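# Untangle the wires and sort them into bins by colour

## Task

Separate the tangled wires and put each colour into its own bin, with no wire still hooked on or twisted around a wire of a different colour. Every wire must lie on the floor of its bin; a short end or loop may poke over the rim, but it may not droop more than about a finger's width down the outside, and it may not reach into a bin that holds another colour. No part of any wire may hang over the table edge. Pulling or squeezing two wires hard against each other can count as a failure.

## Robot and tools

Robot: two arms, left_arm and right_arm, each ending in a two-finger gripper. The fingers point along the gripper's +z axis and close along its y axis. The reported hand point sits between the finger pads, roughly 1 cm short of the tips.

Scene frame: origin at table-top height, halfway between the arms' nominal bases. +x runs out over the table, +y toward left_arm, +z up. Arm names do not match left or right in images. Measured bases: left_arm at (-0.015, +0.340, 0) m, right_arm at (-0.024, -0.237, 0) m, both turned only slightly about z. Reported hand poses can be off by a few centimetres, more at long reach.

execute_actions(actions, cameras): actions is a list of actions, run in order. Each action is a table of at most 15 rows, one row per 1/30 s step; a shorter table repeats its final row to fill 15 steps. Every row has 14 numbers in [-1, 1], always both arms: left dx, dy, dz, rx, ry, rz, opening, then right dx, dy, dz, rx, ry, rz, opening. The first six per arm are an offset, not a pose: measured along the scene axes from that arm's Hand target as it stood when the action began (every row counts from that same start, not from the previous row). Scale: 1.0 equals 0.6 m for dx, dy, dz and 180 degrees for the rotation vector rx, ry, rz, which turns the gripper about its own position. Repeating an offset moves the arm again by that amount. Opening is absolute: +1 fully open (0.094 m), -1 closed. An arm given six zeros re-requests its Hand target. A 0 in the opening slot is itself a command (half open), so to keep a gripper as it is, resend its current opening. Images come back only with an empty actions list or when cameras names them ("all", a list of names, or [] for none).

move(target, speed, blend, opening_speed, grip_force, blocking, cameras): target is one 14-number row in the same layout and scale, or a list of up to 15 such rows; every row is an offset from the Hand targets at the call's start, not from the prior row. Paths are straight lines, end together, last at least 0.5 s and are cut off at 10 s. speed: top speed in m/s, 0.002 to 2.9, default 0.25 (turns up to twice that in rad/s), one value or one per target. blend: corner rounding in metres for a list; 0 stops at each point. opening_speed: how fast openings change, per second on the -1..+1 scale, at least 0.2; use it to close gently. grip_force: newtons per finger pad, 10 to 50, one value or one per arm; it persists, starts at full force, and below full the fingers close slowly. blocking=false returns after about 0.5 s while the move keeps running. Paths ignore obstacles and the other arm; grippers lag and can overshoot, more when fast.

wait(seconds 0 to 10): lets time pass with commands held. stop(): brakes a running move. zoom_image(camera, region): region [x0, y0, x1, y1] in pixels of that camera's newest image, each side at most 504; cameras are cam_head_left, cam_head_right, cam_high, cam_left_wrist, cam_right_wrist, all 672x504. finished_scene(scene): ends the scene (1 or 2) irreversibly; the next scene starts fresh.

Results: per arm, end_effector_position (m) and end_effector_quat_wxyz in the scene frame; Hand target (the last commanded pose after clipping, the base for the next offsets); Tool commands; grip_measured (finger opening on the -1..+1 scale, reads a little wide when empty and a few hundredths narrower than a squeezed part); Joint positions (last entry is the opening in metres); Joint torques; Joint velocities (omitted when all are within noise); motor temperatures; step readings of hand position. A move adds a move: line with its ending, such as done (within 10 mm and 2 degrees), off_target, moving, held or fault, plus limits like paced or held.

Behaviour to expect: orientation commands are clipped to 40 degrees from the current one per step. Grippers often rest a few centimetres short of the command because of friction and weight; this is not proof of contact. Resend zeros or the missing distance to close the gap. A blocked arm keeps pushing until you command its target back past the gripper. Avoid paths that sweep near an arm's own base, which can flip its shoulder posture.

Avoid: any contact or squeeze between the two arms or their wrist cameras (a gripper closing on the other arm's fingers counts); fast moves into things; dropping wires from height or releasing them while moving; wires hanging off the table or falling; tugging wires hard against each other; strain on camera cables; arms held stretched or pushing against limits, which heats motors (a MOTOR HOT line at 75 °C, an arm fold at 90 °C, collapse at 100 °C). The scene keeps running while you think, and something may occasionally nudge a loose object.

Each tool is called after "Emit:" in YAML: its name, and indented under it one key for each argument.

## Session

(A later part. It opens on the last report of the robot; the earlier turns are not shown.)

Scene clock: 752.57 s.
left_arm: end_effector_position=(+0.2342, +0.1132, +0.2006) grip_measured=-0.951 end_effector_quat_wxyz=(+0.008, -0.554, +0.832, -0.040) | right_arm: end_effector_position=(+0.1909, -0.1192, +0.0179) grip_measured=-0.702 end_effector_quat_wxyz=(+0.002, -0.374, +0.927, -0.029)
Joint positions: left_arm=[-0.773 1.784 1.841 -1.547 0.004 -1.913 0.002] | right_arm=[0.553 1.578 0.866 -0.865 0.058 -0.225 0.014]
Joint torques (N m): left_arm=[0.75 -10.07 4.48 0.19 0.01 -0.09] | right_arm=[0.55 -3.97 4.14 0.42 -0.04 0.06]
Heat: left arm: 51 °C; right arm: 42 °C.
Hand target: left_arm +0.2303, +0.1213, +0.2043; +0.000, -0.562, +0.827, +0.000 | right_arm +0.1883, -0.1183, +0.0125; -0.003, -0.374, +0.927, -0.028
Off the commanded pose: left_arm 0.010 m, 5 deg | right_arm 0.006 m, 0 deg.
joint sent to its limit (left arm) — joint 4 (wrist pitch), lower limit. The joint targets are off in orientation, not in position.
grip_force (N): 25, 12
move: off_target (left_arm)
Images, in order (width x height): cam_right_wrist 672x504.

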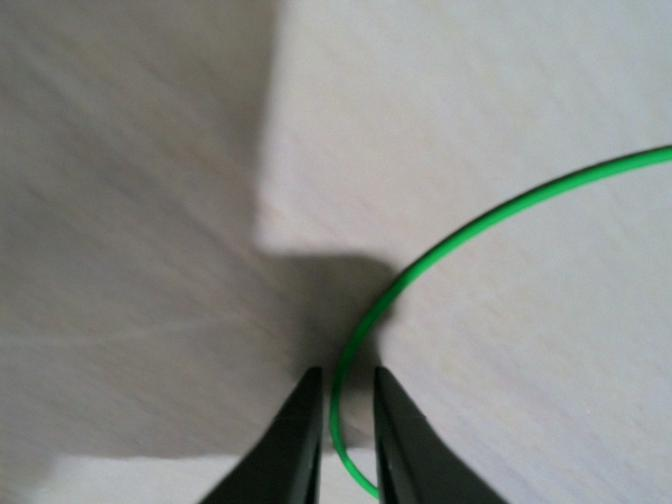

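Emit:
move:
  target:
    - [0,0,0,0,0,0,-1,0,0,-0.018,0,0,0,-0.7]
    - [0,0,0,0,0,0,-1,0,0,-0.018,0,0,0,-1]
    - [0,0,0,0,0,0,-1,0,-0.03,0.27,0,0,0,-1]
    - [0,0,0,0,0,0,-1,0.15,-0.12,0.27,0,0,0.24,-1]
  speed: [0.06,0.06,0.1,0.12]
  opening_speed: 0.4
  grip_force: [25,30]
  cameras: ["cam_right_wrist","cam_head_left"]

Scene clock: 770.60 s.
left_arm: end_effector_position=(+0.2342, +0.1132, +0.2006) grip_measured=-0.951 end_effector_quat_wxyz=(+0.008, -0.554, +0.832, -0.040) | right_arm: end_effector_position=(+0.2697, -0.1928, +0.1710) grip_measured=-0.952 end_effector_quat_wxyz=(+0.005, +0.689, -0.724, +0.028)
Joint positions: left_arm=[-0.773 1.784 1.841 -1.547 0.004 -1.913 0.002] | right_arm=[0.191 1.655 1.572 -1.465 0.053 -1.342 0.002]
Joint torques (N m): left_arm=[0.75 -9.8 4.49 0.2 0.01 -0.1] | right_arm=[-0.46 -5 8.28 0.37 -0.19 -0.07]
Heat: left arm: 51 °C; right arm: 42 °C.
Hand target: left_arm +0.2303, +0.1213, +0.2043; +0.000, -0.562, +0.827, +0.000 | right_arm +0.2783, -0.1903, +0.1745; -0.008, +0.689, -0.724, +0.028
Off the commanded pose: left_arm 0.010 m, 5 deg | right_arm 0.010 m, 1 deg.
joint sent to its limit (left arm) — joint 4 (wrist pitch), lower limit. The joint targets are off in orientation, not in position.
grip_force (N): 25, 30
move: off_target (left_arm); target 2's new opening was sent with right_arm's hand 0.014 m and 1 deg from that target
Images, in order (width x height): cam_head_left 672x504, cam_right_wrist 672x504.

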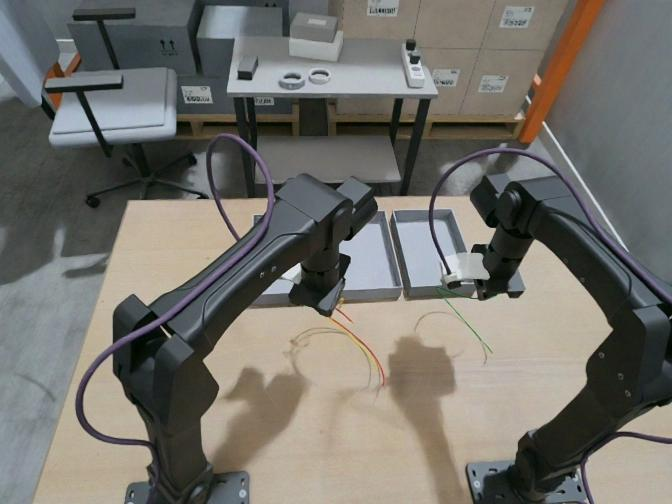

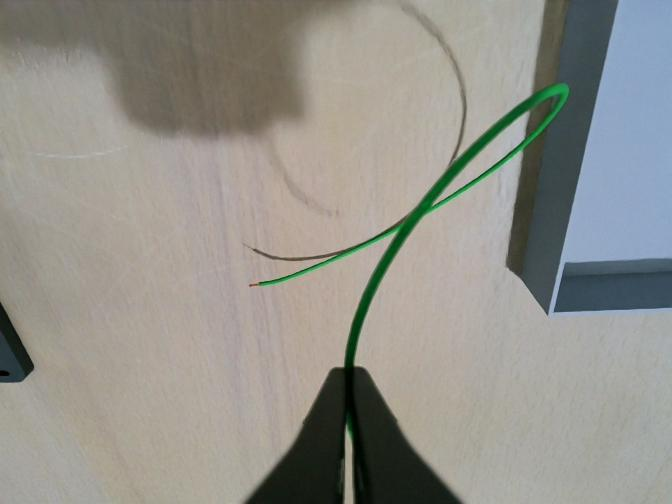

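Emit:
move:
  target:
    - [0,0,0,0,0,0,-1,0,-0.05,0.09,0,0,0,-1]
    - [0,0,0,0,0,0,-1,0.32,-0.1,0.09,0,0,0,-1]
  speed: 0.12
  cameras: ["cam_right_wrist","cam_head_left","cam_high"]

Emit:
zoom_image:
  camera: "cam_head_left"
  region: [370, 170, 560, 320]

Scene clock: 786.03 s.
left_arm: end_effector_position=(+0.2342, +0.1132, +0.2006) grip_measured=-0.951 end_effector_quat_wxyz=(+0.008, -0.554, +0.832, -0.040) | right_arm: end_effector_position=(+0.4667, -0.2495, +0.2307) grip_measured=-0.952 end_effector_quat_wxyz=(-0.119, +0.679, -0.709, +0.148)
Joint positions: left_arm=[-0.773 1.784 1.841 -1.547 0.004 -1.913 0.002] | right_arm=[0.001 2.271 2.632 -1.553 0.046 -1.545 0.002]
Joint torques (N m): left_arm=[0.58 -9.7 4.42 0.2 0.04 -0.12] | right_arm=[-0.5 -9.42 7.69 0.91 -0.18 -0.06]
Heat: left arm: 51 °C; right arm: 44 °C.
Hand target: left_arm +0.2303, +0.1213, +0.2043; +0.000, -0.562, +0.827, +0.000 | right_arm +0.4704, -0.2503, +0.2286; -0.008, +0.689, -0.724, +0.028
Off the commanded pose: left_arm 0.010 m, 5 deg | right_arm 0.004 m, 19 deg.
joint sent to its limit (left arm) — joint 4 (wrist pitch), lower limit. The joint targets are off in orientation, not in position.
joint sent to its limit (right arm) — joint 4 (wrist pitch), lower limit. The joint targets are off in orientation, not in position.
grip_force (N): 25, 30
move: off_target (left_arm, right_arm)
Images, in order (width x height): cam_head_left 672x504, cam_high 672x504, cam_right_wrist 672x504.

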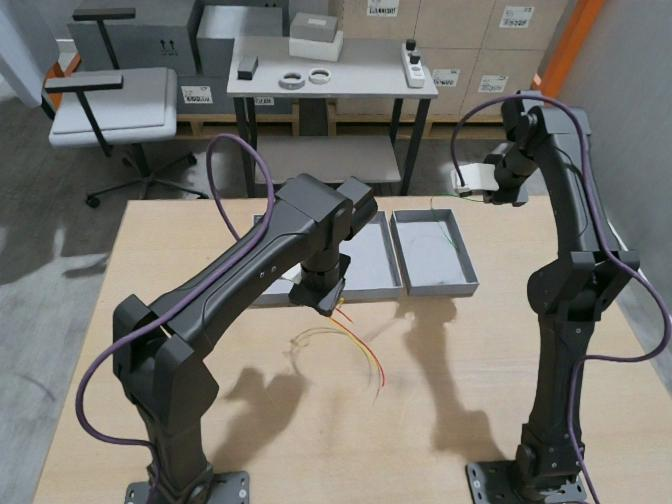

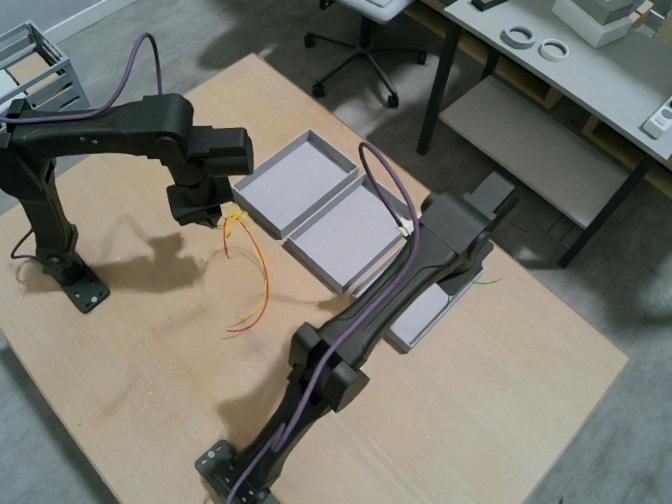

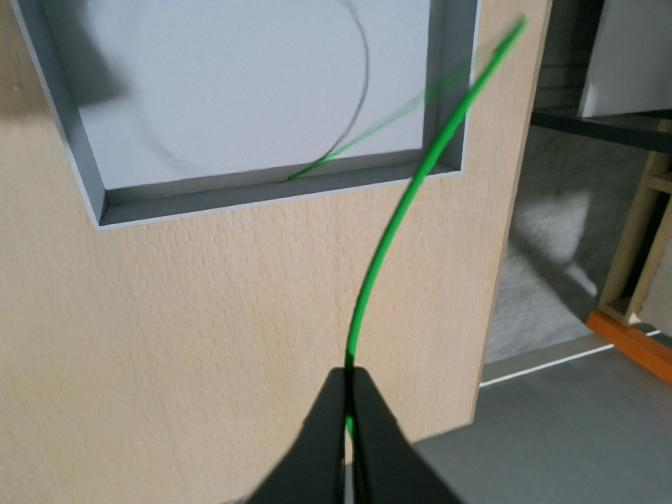

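Scaled by 2.653 from the camera's 672x504 image, which has a finer 960x720 frame.

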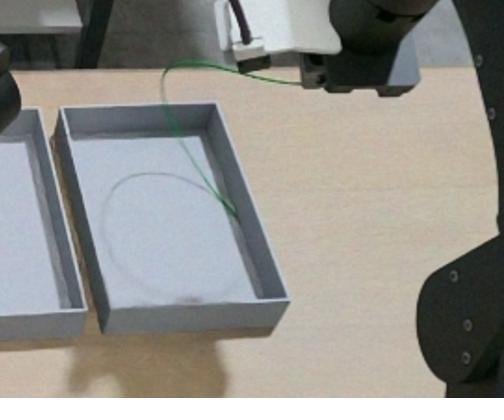

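Emit:
move:
  target: [0,0,0,0,0,0,-1,-0.025,0.03,-0.14,0,0,0,-1]
  speed: 0.08
  cameras: ["cam_right_wrist","cam_head_left"]

Emit:
zoom_image:
  camera: "cam_head_left"
  region: [370, 170, 560, 320]

Scene clock: 802.10 s.
left_arm: end_effector_position=(+0.2342, +0.1132, +0.2006) grip_measured=-0.951 end_effector_quat_wxyz=(+0.008, -0.554, +0.832, -0.040) | right_arm: end_effector_position=(+0.4578, -0.2380, +0.1597) grip_measured=-0.952 end_effector_quat_wxyz=(-0.050, +0.686, -0.721, +0.078)
Joint positions: left_arm=[-0.773 1.784 1.841 -1.547 0.004 -1.913 0.002] | right_arm=[0.025 2.346 2.508 -1.553 0.046 -1.512 0.002]
Joint torques (N m): left_arm=[0.7 -9.85 4.36 0.16 -0.05 -0.13] | right_arm=[0.54 -10 4.51 0.53 -0.18 0.07]
Heat: left arm: 51 °C; right arm: 45 °C.
Hand target: left_arm +0.2303, +0.1213, +0.2043; +0.000, -0.562, +0.827, +0.000 | right_arm +0.4553, -0.2322, +0.1446; -0.008, +0.689, -0.724, +0.027
Off the commanded pose: left_arm 0.010 m, 5 deg | right_arm 0.016 m, 8 deg.
joint sent to its limit (left arm) — joint 4 (wrist pitch), lower limit. The joint targets are off in orientation, not in position.
joint sent to its limit (right arm) — joint 4 (wrist pitch), lower limit. The joint targets are off in orientation, not in position.
grip_force (N): 25, 30
move: off_target (left_arm, right_arm)
Images, in order (width x height): cam_head_left 672x504, cam_right_wrist 672x504.

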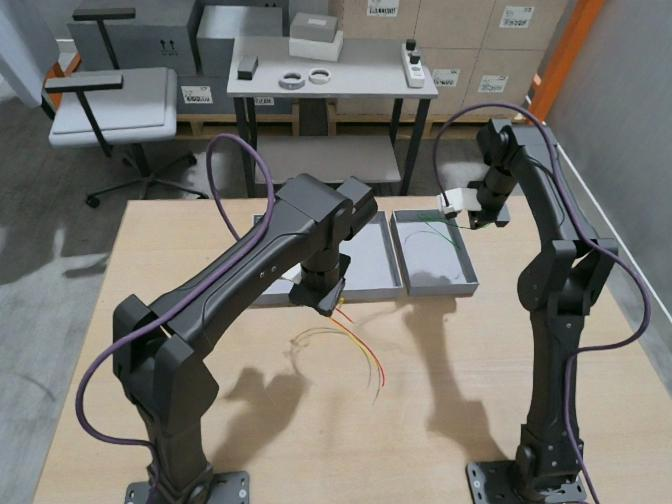

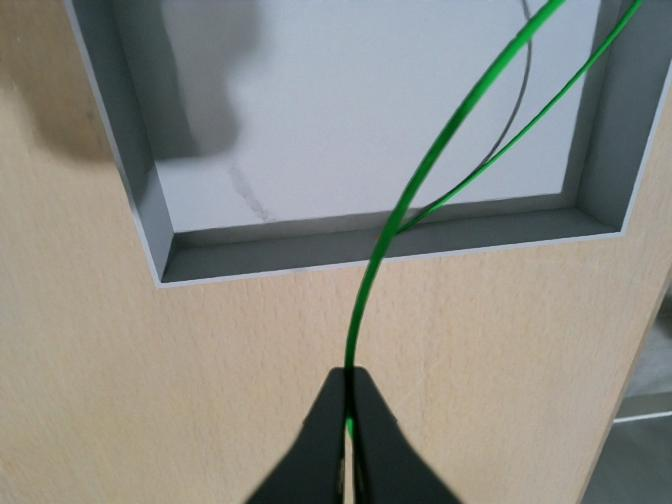

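Scaled by 2.653 from the camera's 672x504 image, which has a finer 960x720 frame.

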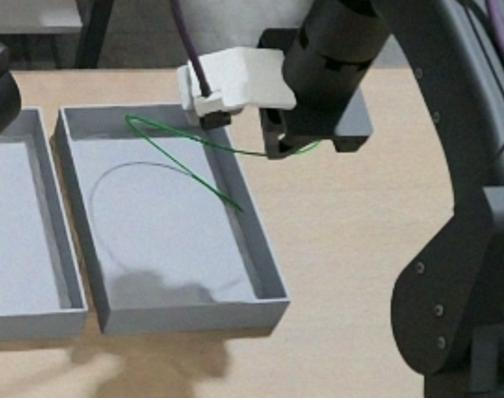

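Emit:
move:
  target:
    - [0,0,0,0,0,0,-1,-0.06,0.09,0.02,0,0,0,-1]
    - [0,0,0,0,0,0,-1,-0.06,0.09,-0.09,0,0,0,-1]
  speed: 0.08
  cameras: ["cam_right_wrist","cam_head_left","cam_high"]

Emit:
zoom_image:
  camera: "cam_head_left"
  region: [370, 170, 560, 320]

Scene clock: 816.37 s.
left_arm: end_effector_position=(+0.2342, +0.1132, +0.2006) grip_measured=-0.951 end_effector_quat_wxyz=(+0.008, -0.554, +0.832, -0.040) | right_arm: end_effector_position=(+0.4198, -0.1808, +0.0783) grip_measured=-0.952 end_effector_quat_wxyz=(+0.008, +0.691, -0.723, +0.023)
Joint positions: left_arm=[-0.773 1.784 1.841 -1.547 0.004 -1.913 0.002] | right_arm=[0.154 2.28 2.079 -1.356 0.046 -1.383 0.002]
Joint torques (N m): left_arm=[0.72 -9.85 4.44 0.18 -0.06 -0.14] | right_arm=[0.14 -14.93 4.53 0.38 -0.13 0.05]
Heat: left arm: 51 °C; right arm: 44 °C.
Hand target: left_arm +0.2303, +0.1213, +0.2043; +0.000, -0.562, +0.827, +0.000 | right_arm +0.4194, -0.1783, +0.0906; -0.008, +0.689, -0.724, +0.028
Off the commanded pose: left_arm 0.010 m, 5 deg | right_arm 0.013 m, 2 deg.
joint sent to its limit (left arm) — joint 4 (wrist pitch), lower limit. The joint targets are off in orientation, not in position.
grip_force (N): 25, 30
move: off_target (left_arm, right_arm)
Images, in order (width x height): cam_head_left 672x504, cam_high 672x504, cam_right_wrist 672x504.

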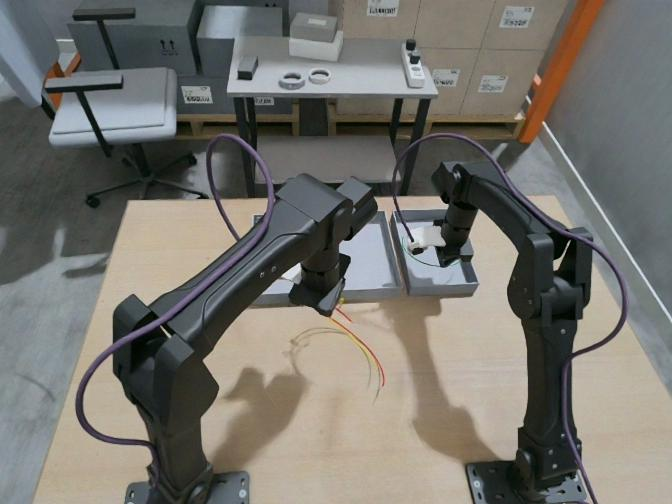

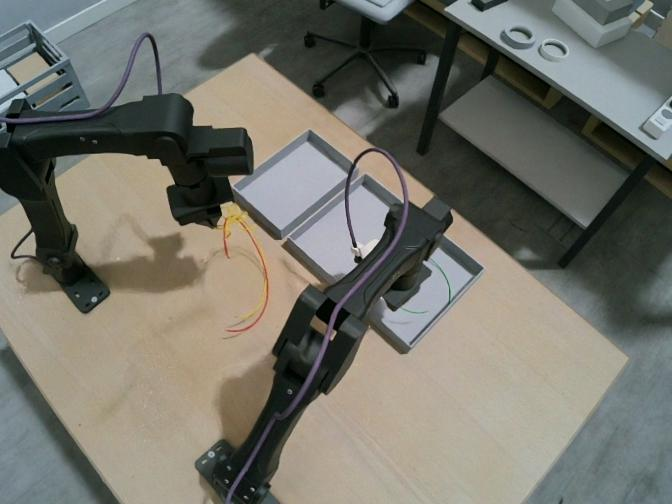

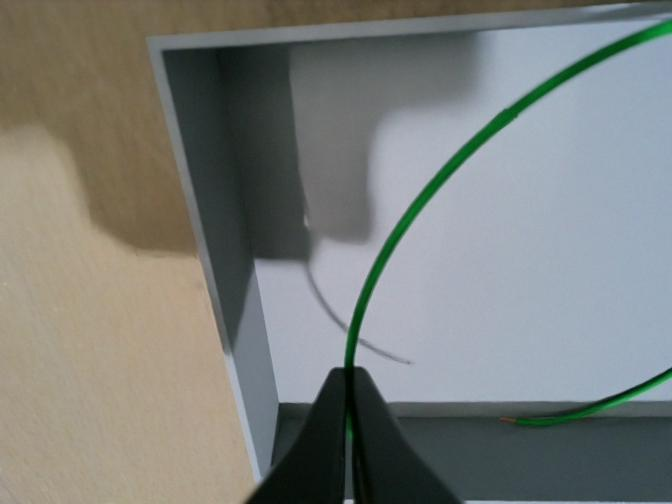

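Scaled by 2.653 from the camera's 672x504 image, which has a finer 960x720 frame.

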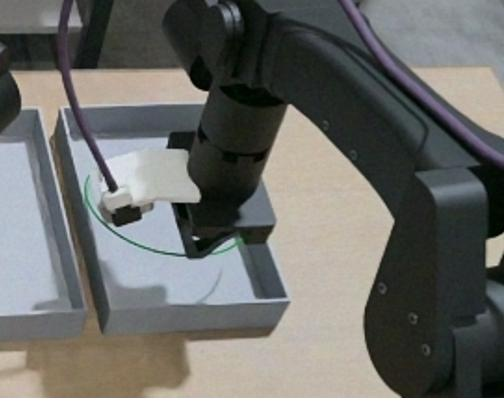

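Emit:
move:
  target:
    - [0,0,0,0,0,0,-1,0.01,-0.01,-0.105,0,0,0,-1]
    - [0,0,0,0,0,0,-1,0.01,-0.01,-0.105,0,0,0,-0.65]
    - [0,0,0,0,0,0,-1,0.01,-0.01,0.12,0,0,0,-0.65]
    - [0,0,0,0,0,0,-1,-0.2,-0.12,0.12,0,0,-0.24,-0.65]
  speed: [0.06,0.06,0.1,0.2]
  opening_speed: 0.5
  cameras: ["cam_right_wrist","cam_head_left","cam_high"]

Emit:
zoom_image:
  camera: "cam_head_left"
  region: [370, 190, 520, 320]

Scene clock: 833.67 s.
left_arm: end_effector_position=(+0.2342, +0.1132, +0.2006) grip_measured=-0.951 end_effector_quat_wxyz=(+0.008, -0.554, +0.832, -0.040) | right_arm: end_effector_position=(+0.3017, -0.2481, +0.1560) grip_measured=-0.652 end_effector_quat_wxyz=(-0.014, -0.379, +0.925, -0.021)
Joint positions: left_arm=[-0.773 1.784 1.841 -1.547 0.004 -1.913 0.002] | right_arm=[0.003 1.792 1.672 -1.461 0.05 -0.787 0.016]
Joint torques (N m): left_arm=[0.55 -10.1 4.4 0.23 0.03 -0.12] | right_arm=[-0.32 -10.36 4.51 0.33 0.05 0.06]
Motor temperatures (°C): left_arm=[33 51 42 32 31 33 36] | right_arm=[31 49 42 35 34 32 34]
Heat: left arm: 51 °C; right arm: 49 °C.
Hand target: left_arm +0.2303, +0.1213, +0.2043; +0.000, -0.562, +0.827, +0.000 | right_arm +0.2994, -0.2504, +0.1626; -0.003, -0.374, +0.927, -0.029
Off the commanded pose: left_arm 0.010 m, 5 deg | right_arm 0.007 m, 2 deg.
joint sent to its limit (left arm) — joint 4 (wrist pitch), lower limit. The joint targets are off in orientation, not in position.
grip_force (N): 25, 30
move: off_target (left_arm)
Images, in order (width x height): cam_head_left 672x504, cam_high 672x504, cam_right_wrist 672x504.

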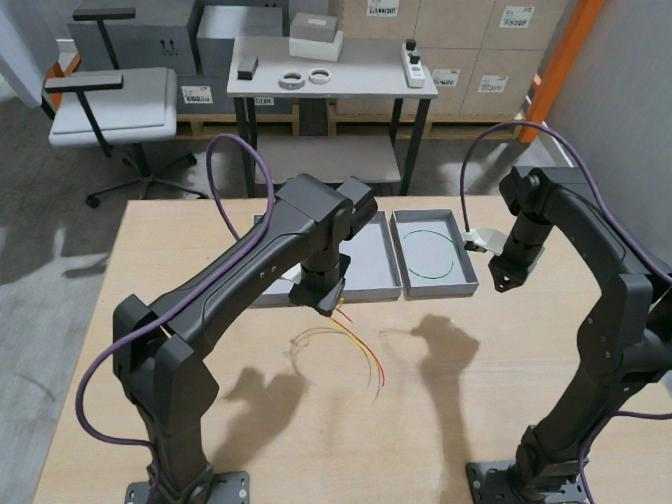

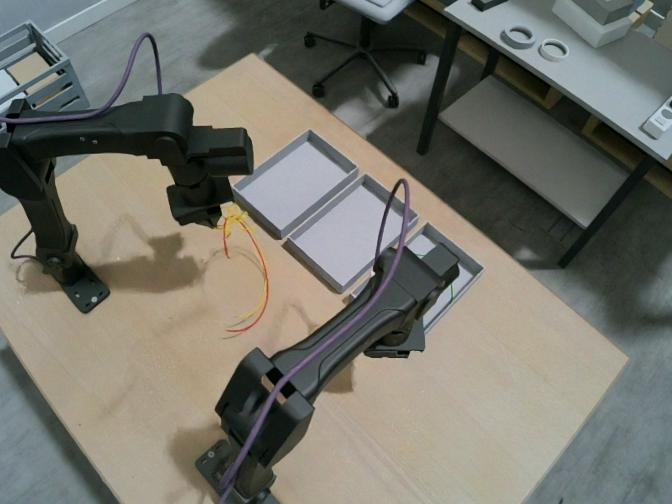

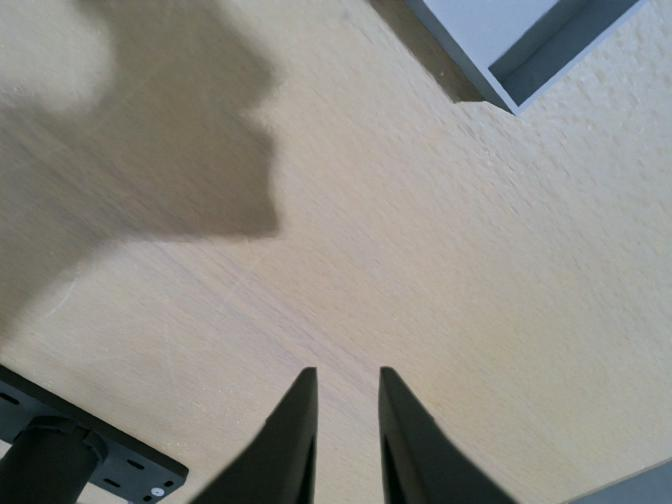

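Scaled by 3.360 from the camera's 672x504 image, which has a finer 960x720 frame.

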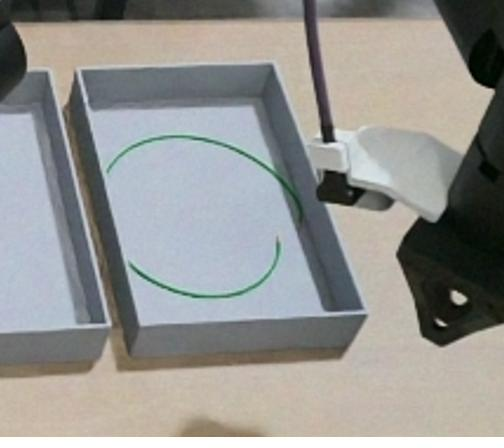

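Emit:
move:
  target:
    - [0,0,0,0,0,0,-1,-0.2,0.05,0,0,0,0,-0.65]
    - [0,0,0,0,0,0,-1,-0.2,0.15,0,0.004,0.161,-0.49,-0.65]
    - [0,0,0,0,0,0,-1,-0.216,0.29,-0.12,0.004,0.161,-0.49,-0.65]
  speed: [0.15,0.3,0.12]
  cameras: ["cam_right_wrist","cam_head_left"]

Emit:
zoom_image:
  camera: "cam_right_wrist"
  region: [100, 200, 480, 500]

Scene clock: 859.17 s.
left_arm: end_effector_position=(+0.2342, +0.1132, +0.2006) grip_measured=-0.951 end_effector_quat_wxyz=(+0.008, -0.554, +0.832, -0.040) | right_arm: end_effector_position=(+0.1721, -0.0784, +0.0949) grip_measured=-0.652 end_effector_quat_wxyz=(-0.220, +0.370, +0.900, +0.073)
Joint positions: left_arm=[-0.773 1.784 1.841 -1.547 0.004 -1.913 0.002] | right_arm=[0.398 1.681 1.213 -1.331 -0.413 1.119 0.016]
Joint torques (N m): left_arm=[0.61 -9.98 4.51 0.2 -0.01 -0.1] | right_arm=[0.28 -5.15 4.23 -0.1 -0.42 0.06]
Heat: left arm: 51 °C; right arm: 47 °C.
Hand target: left_arm +0.2303, +0.1213, +0.2043; +0.000, -0.562, +0.827, +0.000 | right_arm +0.1697, -0.0763, +0.0907; -0.229, +0.373, +0.896, +0.072
Off the commanded pose: left_arm 0.010 m, 5 deg | right_arm 0.005 m, 1 deg.
joint sent to its limit (left arm) — joint 4 (wrist pitch), lower limit. The joint targets are off in orientation, not in position.
grip_force (N): 25, 30
move: off_target (left_arm)
Images, in order (width x height): cam_head_left 672x504, cam_right_wrist 672x504.

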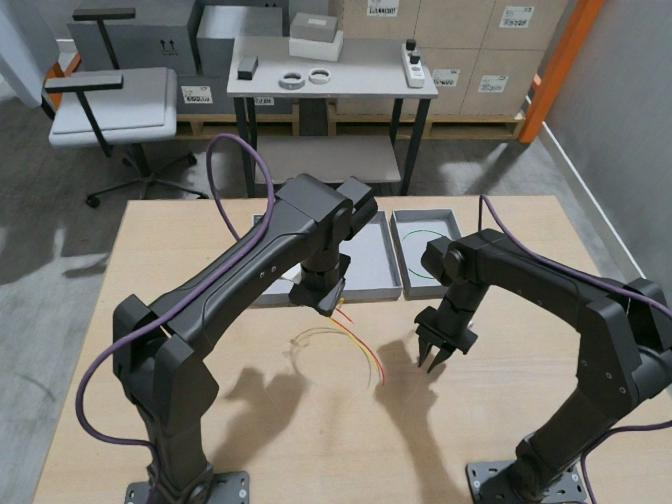

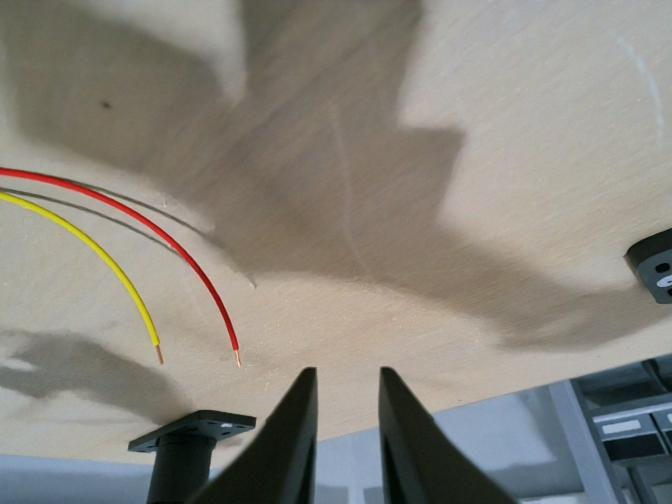

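Scaled by 1.326 from the camera's 672x504 image, which has a finer 960x720 frame.

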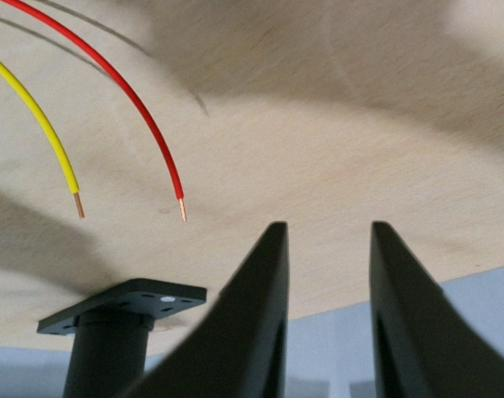

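Emit:
move:
  target: [0,0,0,0,0,0,-1,0.0,0.09,-0.025,0,0,0,-0.6]
  speed: 0.08
  cameras: ["cam_right_wrist"]

Emit:
zoom_image:
  camera: "cam_right_wrist"
  region: [180, 200, 480, 500]

Scene clock: 874.33 s.
left_arm: end_effector_position=(+0.2342, +0.1132, +0.2006) grip_measured=-0.951 end_effector_quat_wxyz=(+0.008, -0.554, +0.832, -0.040) | right_arm: end_effector_position=(+0.1621, -0.0306, +0.0728) grip_measured=-0.602 end_effector_quat_wxyz=(-0.231, +0.373, +0.896, +0.060)
Joint positions: left_arm=[-0.773 1.784 1.841 -1.547 0.004 -1.913 0.002] | right_arm=[0.562 1.761 1.213 -1.211 -0.447 1.297 0.019]
Joint torques (N m): left_arm=[0.7 -9.8 4.52 0.17 0.03 -0.1] | right_arm=[0.35 -5.46 7.75 -0.03 -0.45 0.08]
Motor temperatures (°C): left_arm=[33 51 42 32 31 33 36] | right_arm=[31 44 42 35 34 32 34]
Heat: left arm: 51 °C; right arm: 44 °C.
Hand target: left_arm +0.2303, +0.1213, +0.2043; +0.000, -0.562, +0.827, +0.000 | right_arm +0.1697, -0.0223, +0.0757; -0.229, +0.373, +0.896, +0.072
Off the commanded pose: left_arm 0.010 m, 5 deg | right_arm 0.012 m, 1 deg.
joint sent to its limit (left arm) — joint 4 (wrist pitch), lower limit. The joint targets are off in orientation, not in position.
grip_force (N): 25, 30
move: off_target (left_arm, right_arm)
Images, in order (width x height): cam_right_wrist 672x504.

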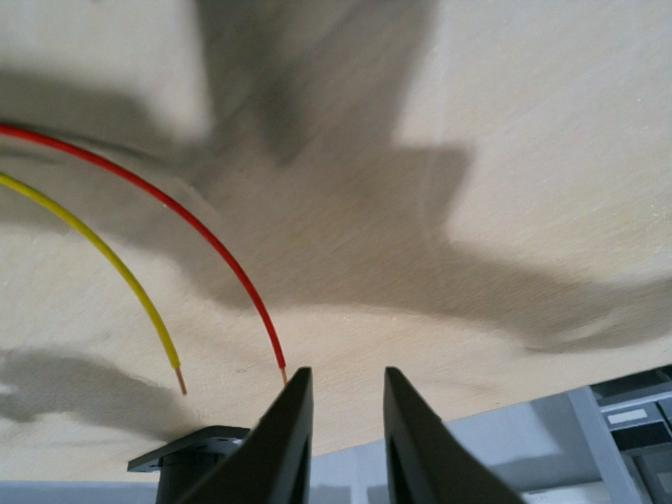

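Scaled by 1.680 from the camera's 672x504 image, which has a finer 960x720 frame.

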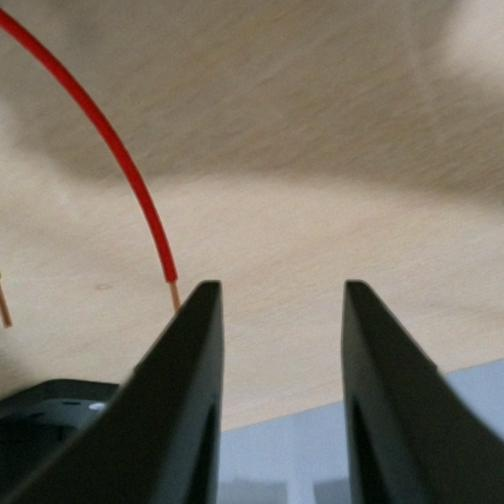

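Emit:
move:
  target: [0,0,0,0,0,0,-1,0.008,0.036,0.01,0,0,0,-0.6]
  speed: 0.08
  cameras: ["cam_right_wrist"]

Emit:
zoom_image:
  camera: "cam_right_wrist"
  region: [180, 200, 480, 500]

Scene clock: 885.10 s.
left_arm: end_effector_position=(+0.2342, +0.1132, +0.2006) grip_measured=-0.951 end_effector_quat_wxyz=(+0.008, -0.554, +0.832, -0.040) | right_arm: end_effector_position=(+0.1710, -0.0072, +0.0796) grip_measured=-0.602 end_effector_quat_wxyz=(-0.226, +0.373, +0.898, +0.068)
Joint positions: left_arm=[-0.773 1.784 1.841 -1.547 0.004 -1.913 0.002] | right_arm=[0.611 1.804 1.299 -1.21 -0.455 1.353 0.019]
Joint torques (N m): left_arm=[0.72 -9.98 4.21 0.19 -0.02 -0.11] | right_arm=[0.38 -5.78 7.65 -0.08 -0.45 0.09]
Heat: left arm: 51 °C; right arm: 44 °C.
Hand target: left_arm +0.2303, +0.1213, +0.2043; +0.000, -0.562, +0.827, +0.000 | right_arm +0.1746, -0.0007, +0.0816; -0.229, +0.373, +0.896, +0.072
Off the commanded pose: left_arm 0.010 m, 5 deg | right_arm 0.008 m, 1 deg.
joint sent to its limit (left arm) — joint 4 (wrist pitch), lower limit. The joint targets are off in orientation, not in position.
grip_force (N): 25, 30
move: off_target (left_arm)
Images, in order (width x height): cam_right_wrist 672x504.

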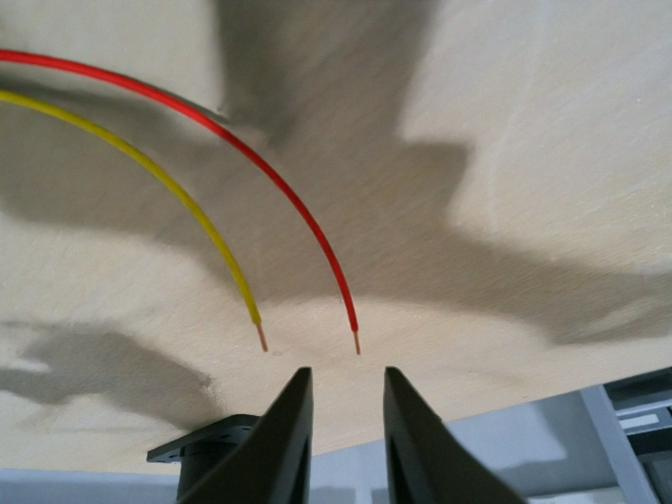

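Scaled by 1.680 from the camera's 672x504 image, which has a finer 960x720 frame.

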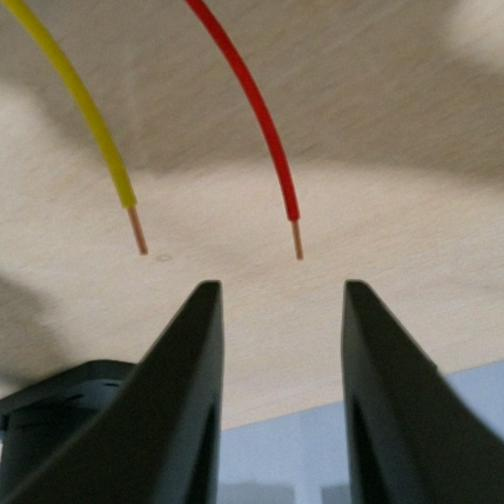

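Emit:
move:
  target: [0,0,0,0,0,0,-1,-0.018,0.016,-0.055,0,0,0,-0.6]
  speed: 0.06
  cameras: ["cam_right_wrist"]

Emit:
zoom_image:
  camera: "cam_right_wrist"
  region: [230, 290, 450, 480]

Scene clock: 901.63 s.
left_arm: end_effector_position=(+0.2342, +0.1132, +0.2006) grip_measured=-0.951 end_effector_quat_wxyz=(+0.008, -0.554, +0.832, -0.040) | right_arm: end_effector_position=(+0.1688, +0.0078, +0.0551) grip_measured=-0.602 end_effector_quat_wxyz=(-0.219, +0.371, +0.899, +0.078)
Joint positions: left_arm=[-0.773 1.784 1.841 -1.547 0.004 -1.913 0.002] | right_arm=[0.654 1.829 1.232 -1.071 -0.459 1.402 0.019]
Joint torques (N m): left_arm=[0.7 -9.95 4.52 0.16 -0.01 -0.17] | right_arm=[0.49 -6.12 4.19 0.13 -0.46 0.08]
Heat: left arm: 52 °C; right arm: 44 °C.
Hand target: left_arm +0.2303, +0.1213, +0.2043; +0.000, -0.562, +0.827, +0.000 | right_arm +0.1637, +0.0088, +0.0487; -0.229, +0.373, +0.896, +0.072
Off the commanded pose: left_arm 0.010 m, 5 deg | right_arm 0.008 m, 2 deg.
joint sent to its limit (left arm) — joint 4 (wrist pitch), lower limit. The joint targets are off in orientation, not in position.
grip_force (N): 25, 30
move: off_target (left_arm)
Images, in order (width x height): cam_right_wrist 672x504.

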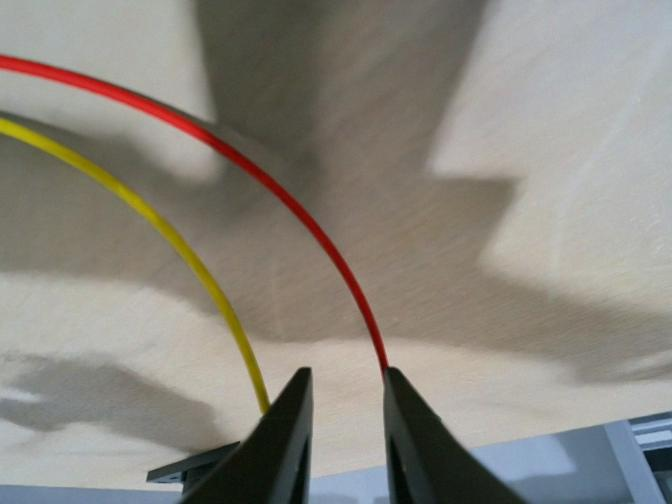

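Scaled by 2.291 from the camera's 672x504 image, which has a finer 960x720 frame.

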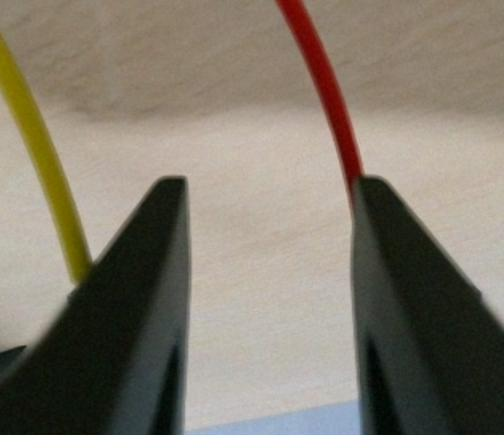

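Emit:
move:
  target: [0,0,0,0,0,0,-1,-0.014,-0.012,-0.02,0,0,0,-0.6]
  speed: 0.05
  cameras: ["cam_right_wrist"]

Emit:
zoom_image:
  camera: "cam_right_wrist"
  region: [230, 290, 450, 480]

Scene clock: 912.97 s.
left_arm: end_effector_position=(+0.2342, +0.1132, +0.2006) grip_measured=-0.951 end_effector_quat_wxyz=(+0.008, -0.554, +0.832, -0.040) | right_arm: end_effector_position=(+0.1590, +0.0007, +0.0377) grip_measured=-0.602 end_effector_quat_wxyz=(-0.224, +0.373, +0.898, +0.070)
Joint positions: left_arm=[-0.773 1.784 1.841 -1.547 0.004 -1.913 0.002] | right_arm=[0.654 1.829 1.155 -1.013 -0.46 1.402 0.019]
Joint torques (N m): left_arm=[0.68 -9.99 4.21 0.16 -0.04 -0.12] | right_arm=[0.34 -7.46 3.97 0.11 -0.46 0.05]
Heat: left arm: 52 °C; right arm: 42 °C.
Hand target: left_arm +0.2303, +0.1213, +0.2043; +0.000, -0.562, +0.827, +0.000 | right_arm +0.1554, +0.0017, +0.0367; -0.229, +0.373, +0.896, +0.072
Off the commanded pose: left_arm 0.010 m, 5 deg | right_arm 0.004 m, 1 deg.
joint sent to its limit (left arm) — joint 4 (wrist pitch), lower limit. The joint targets are off in orientation, not in position.
grip_force (N): 25, 30
move: off_target (left_arm)
Images, in order (width x height): cam_right_wrist 672x504.

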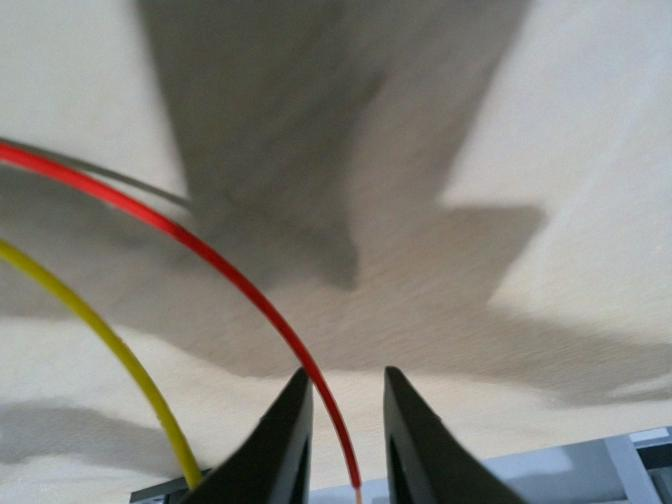

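Scaled by 2.291 from the camera's 672x504 image, which has a finer 960x720 frame.

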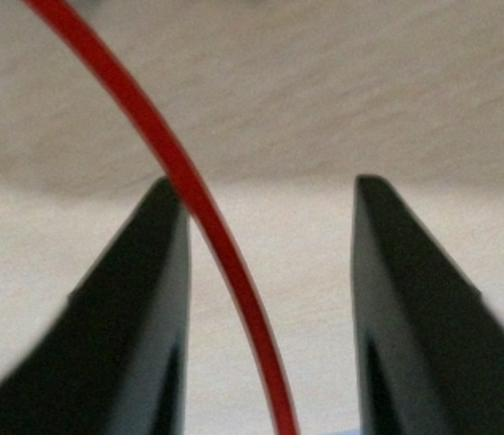

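Perfect; close.

Emit:
move:
  target:
    - [0,0,0,0,0,0,-1,0,0,-0.004,0,0,0,-0.6]
    - [0,0,0,0,0,0,-1,0,0,-0.004,0,0,0,-1]
    - [0,0,0,0,0,0,-1,0.06,-0.17,0,0,0,0,-1]
  speed: 0.04
  opening_speed: 0.3
  grip_force: [25,15]
  cameras: ["cam_left_wrist","cam_head_left","cam_right_wrist"]

Scene clock: 926.17 s.
left_arm: end_effector_position=(+0.2342, +0.1132, +0.2006) grip_measured=-0.951 end_effector_quat_wxyz=(+0.008, -0.554, +0.832, -0.040) | right_arm: end_effector_position=(+0.1924, -0.0971, +0.0342) grip_measured=-0.932 end_effector_quat_wxyz=(-0.231, +0.374, +0.895, +0.076)
Joint positions: left_arm=[-0.773 1.784 1.841 -1.547 0.004 -1.913 0.002] | right_arm=[0.301 1.829 1.123 -1.145 -0.409 1.022 0.003]
Joint torques (N m): left_arm=[0.83 -9.94 4.22 0.19 -0.02 -0.11] | right_arm=[-0.32 -7.58 4.64 -0.46 -0.17 -0.07]
Heat: left arm: 52 °C; right arm: 41 °C.
Hand target: left_arm +0.2303, +0.1214, +0.2043; +0.000, -0.562, +0.827, +0.000 | right_arm +0.1913, -0.1003, +0.0367; -0.229, +0.373, +0.896, +0.072
Off the commanded pose: left_arm 0.010 m, 5 deg | right_arm 0.004 m, 0 deg.
joint sent to its limit (left arm) — joint 4 (wrist pitch), lower limit. The joint targets are off in orientation, not in position.
grip_force (N): 25, 15
move: off_target (left_arm)
Images, in order (width x height): cam_head_left 672x504, cam_left_wrist 672x504, cam_right_wrist 672x504.

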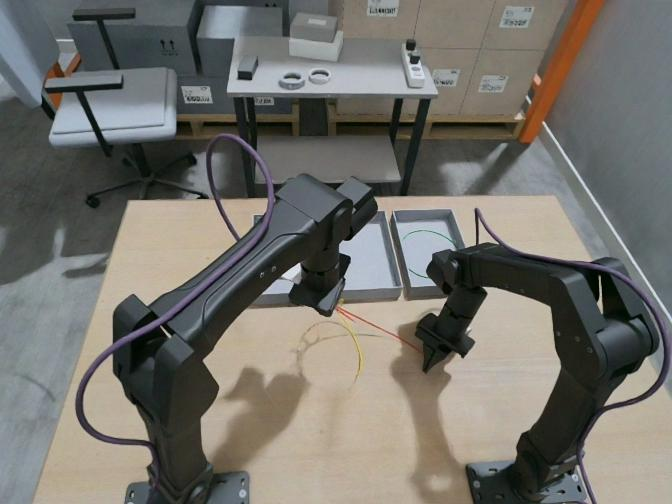

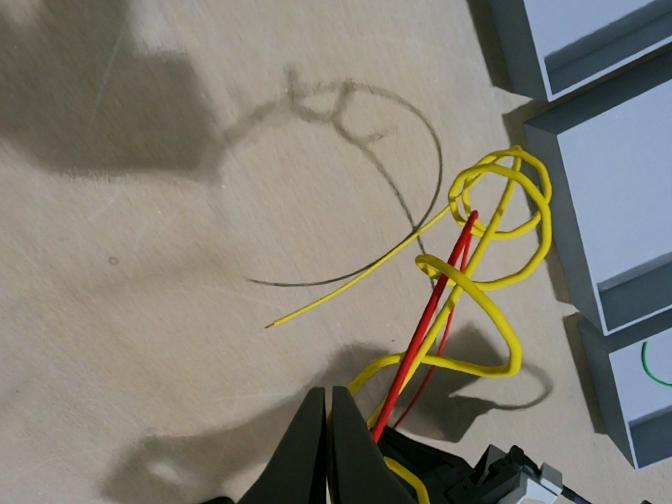

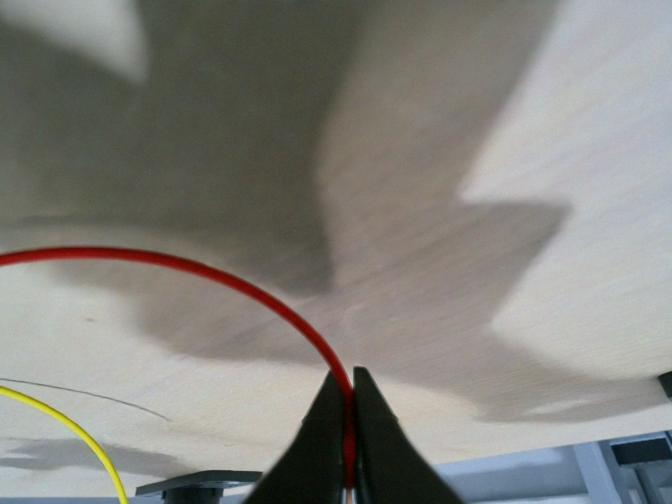

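Emit:
move:
  target:
    - [0,0,0,0,0,0,-1,0.06,-0.2,0,0,0,0,-1]
    - [0,0,0,0,0,0,-1,0.04,-0.37,0,0,0,0,-1]
  speed: 0.045
  cameras: ["cam_left_wrist","cam_head_left","cam_high"]

Scene clock: 943.17 s.
left_arm: end_effector_position=(+0.2342, +0.1132, +0.2006) grip_measured=-0.951 end_effector_quat_wxyz=(+0.008, -0.554, +0.832, -0.040) | right_arm: end_effector_position=(+0.2124, -0.3178, +0.0372) grip_measured=-0.932 end_effector_quat_wxyz=(-0.227, +0.375, +0.895, +0.076)
Joint positions: left_arm=[-0.773 1.784 1.841 -1.547 0.004 -1.913 0.002] | right_arm=[-0.417 1.995 1.348 -1.39 -0.133 0.334 0.003]
Joint torques (N m): left_arm=[0.54 -9.96 4.36 0.18 0 -0.12] | right_arm=[-0.28 -6.53 6.64 -0.84 0 -0.05]
Heat: left arm: 52 °C; right arm: 42 °C.
Hand target: left_arm +0.2304, +0.1214, +0.2043; +0.000, -0.562, +0.827, +0.000 | right_arm +0.2154, -0.3223, +0.0367; -0.229, +0.373, +0.896, +0.072
Off the commanded pose: left_arm 0.010 m, 5 deg | right_arm 0.005 m, 1 deg.
joint sent to its limit (left arm) — joint 4 (wrist pitch), lower limit. The joint targets are off in orientation, not in position.
grip_force (N): 25, 15
move: off_target (left_arm)
Images, in order (width x height): cam_head_left 672x504, cam_high 672x504, cam_left_wrist 672x504.

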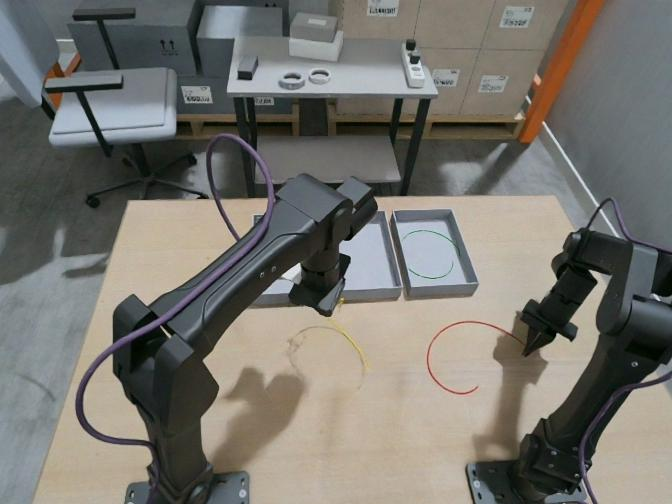

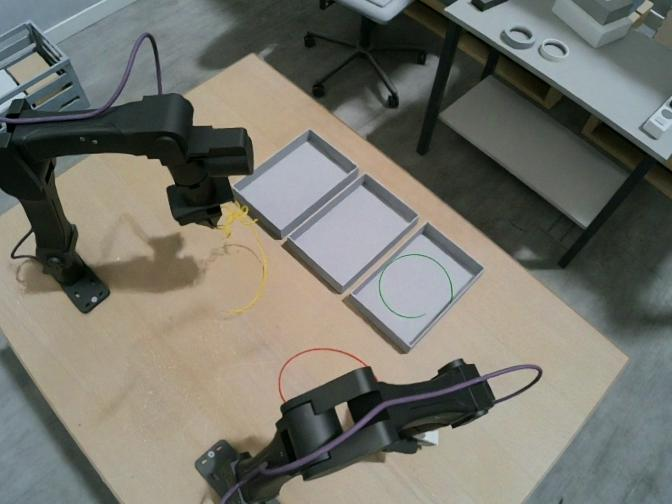

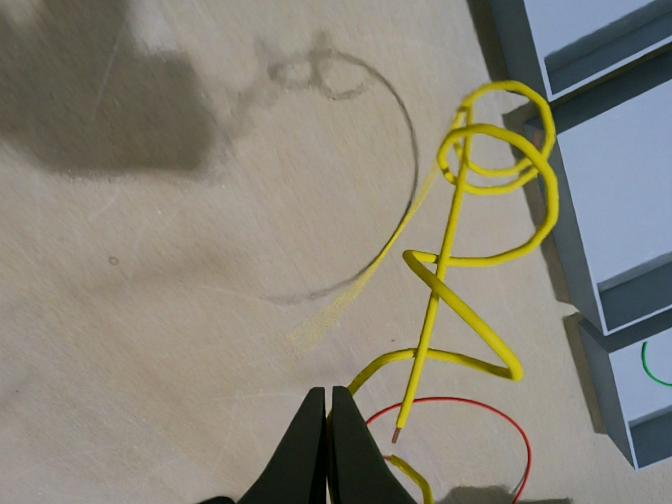

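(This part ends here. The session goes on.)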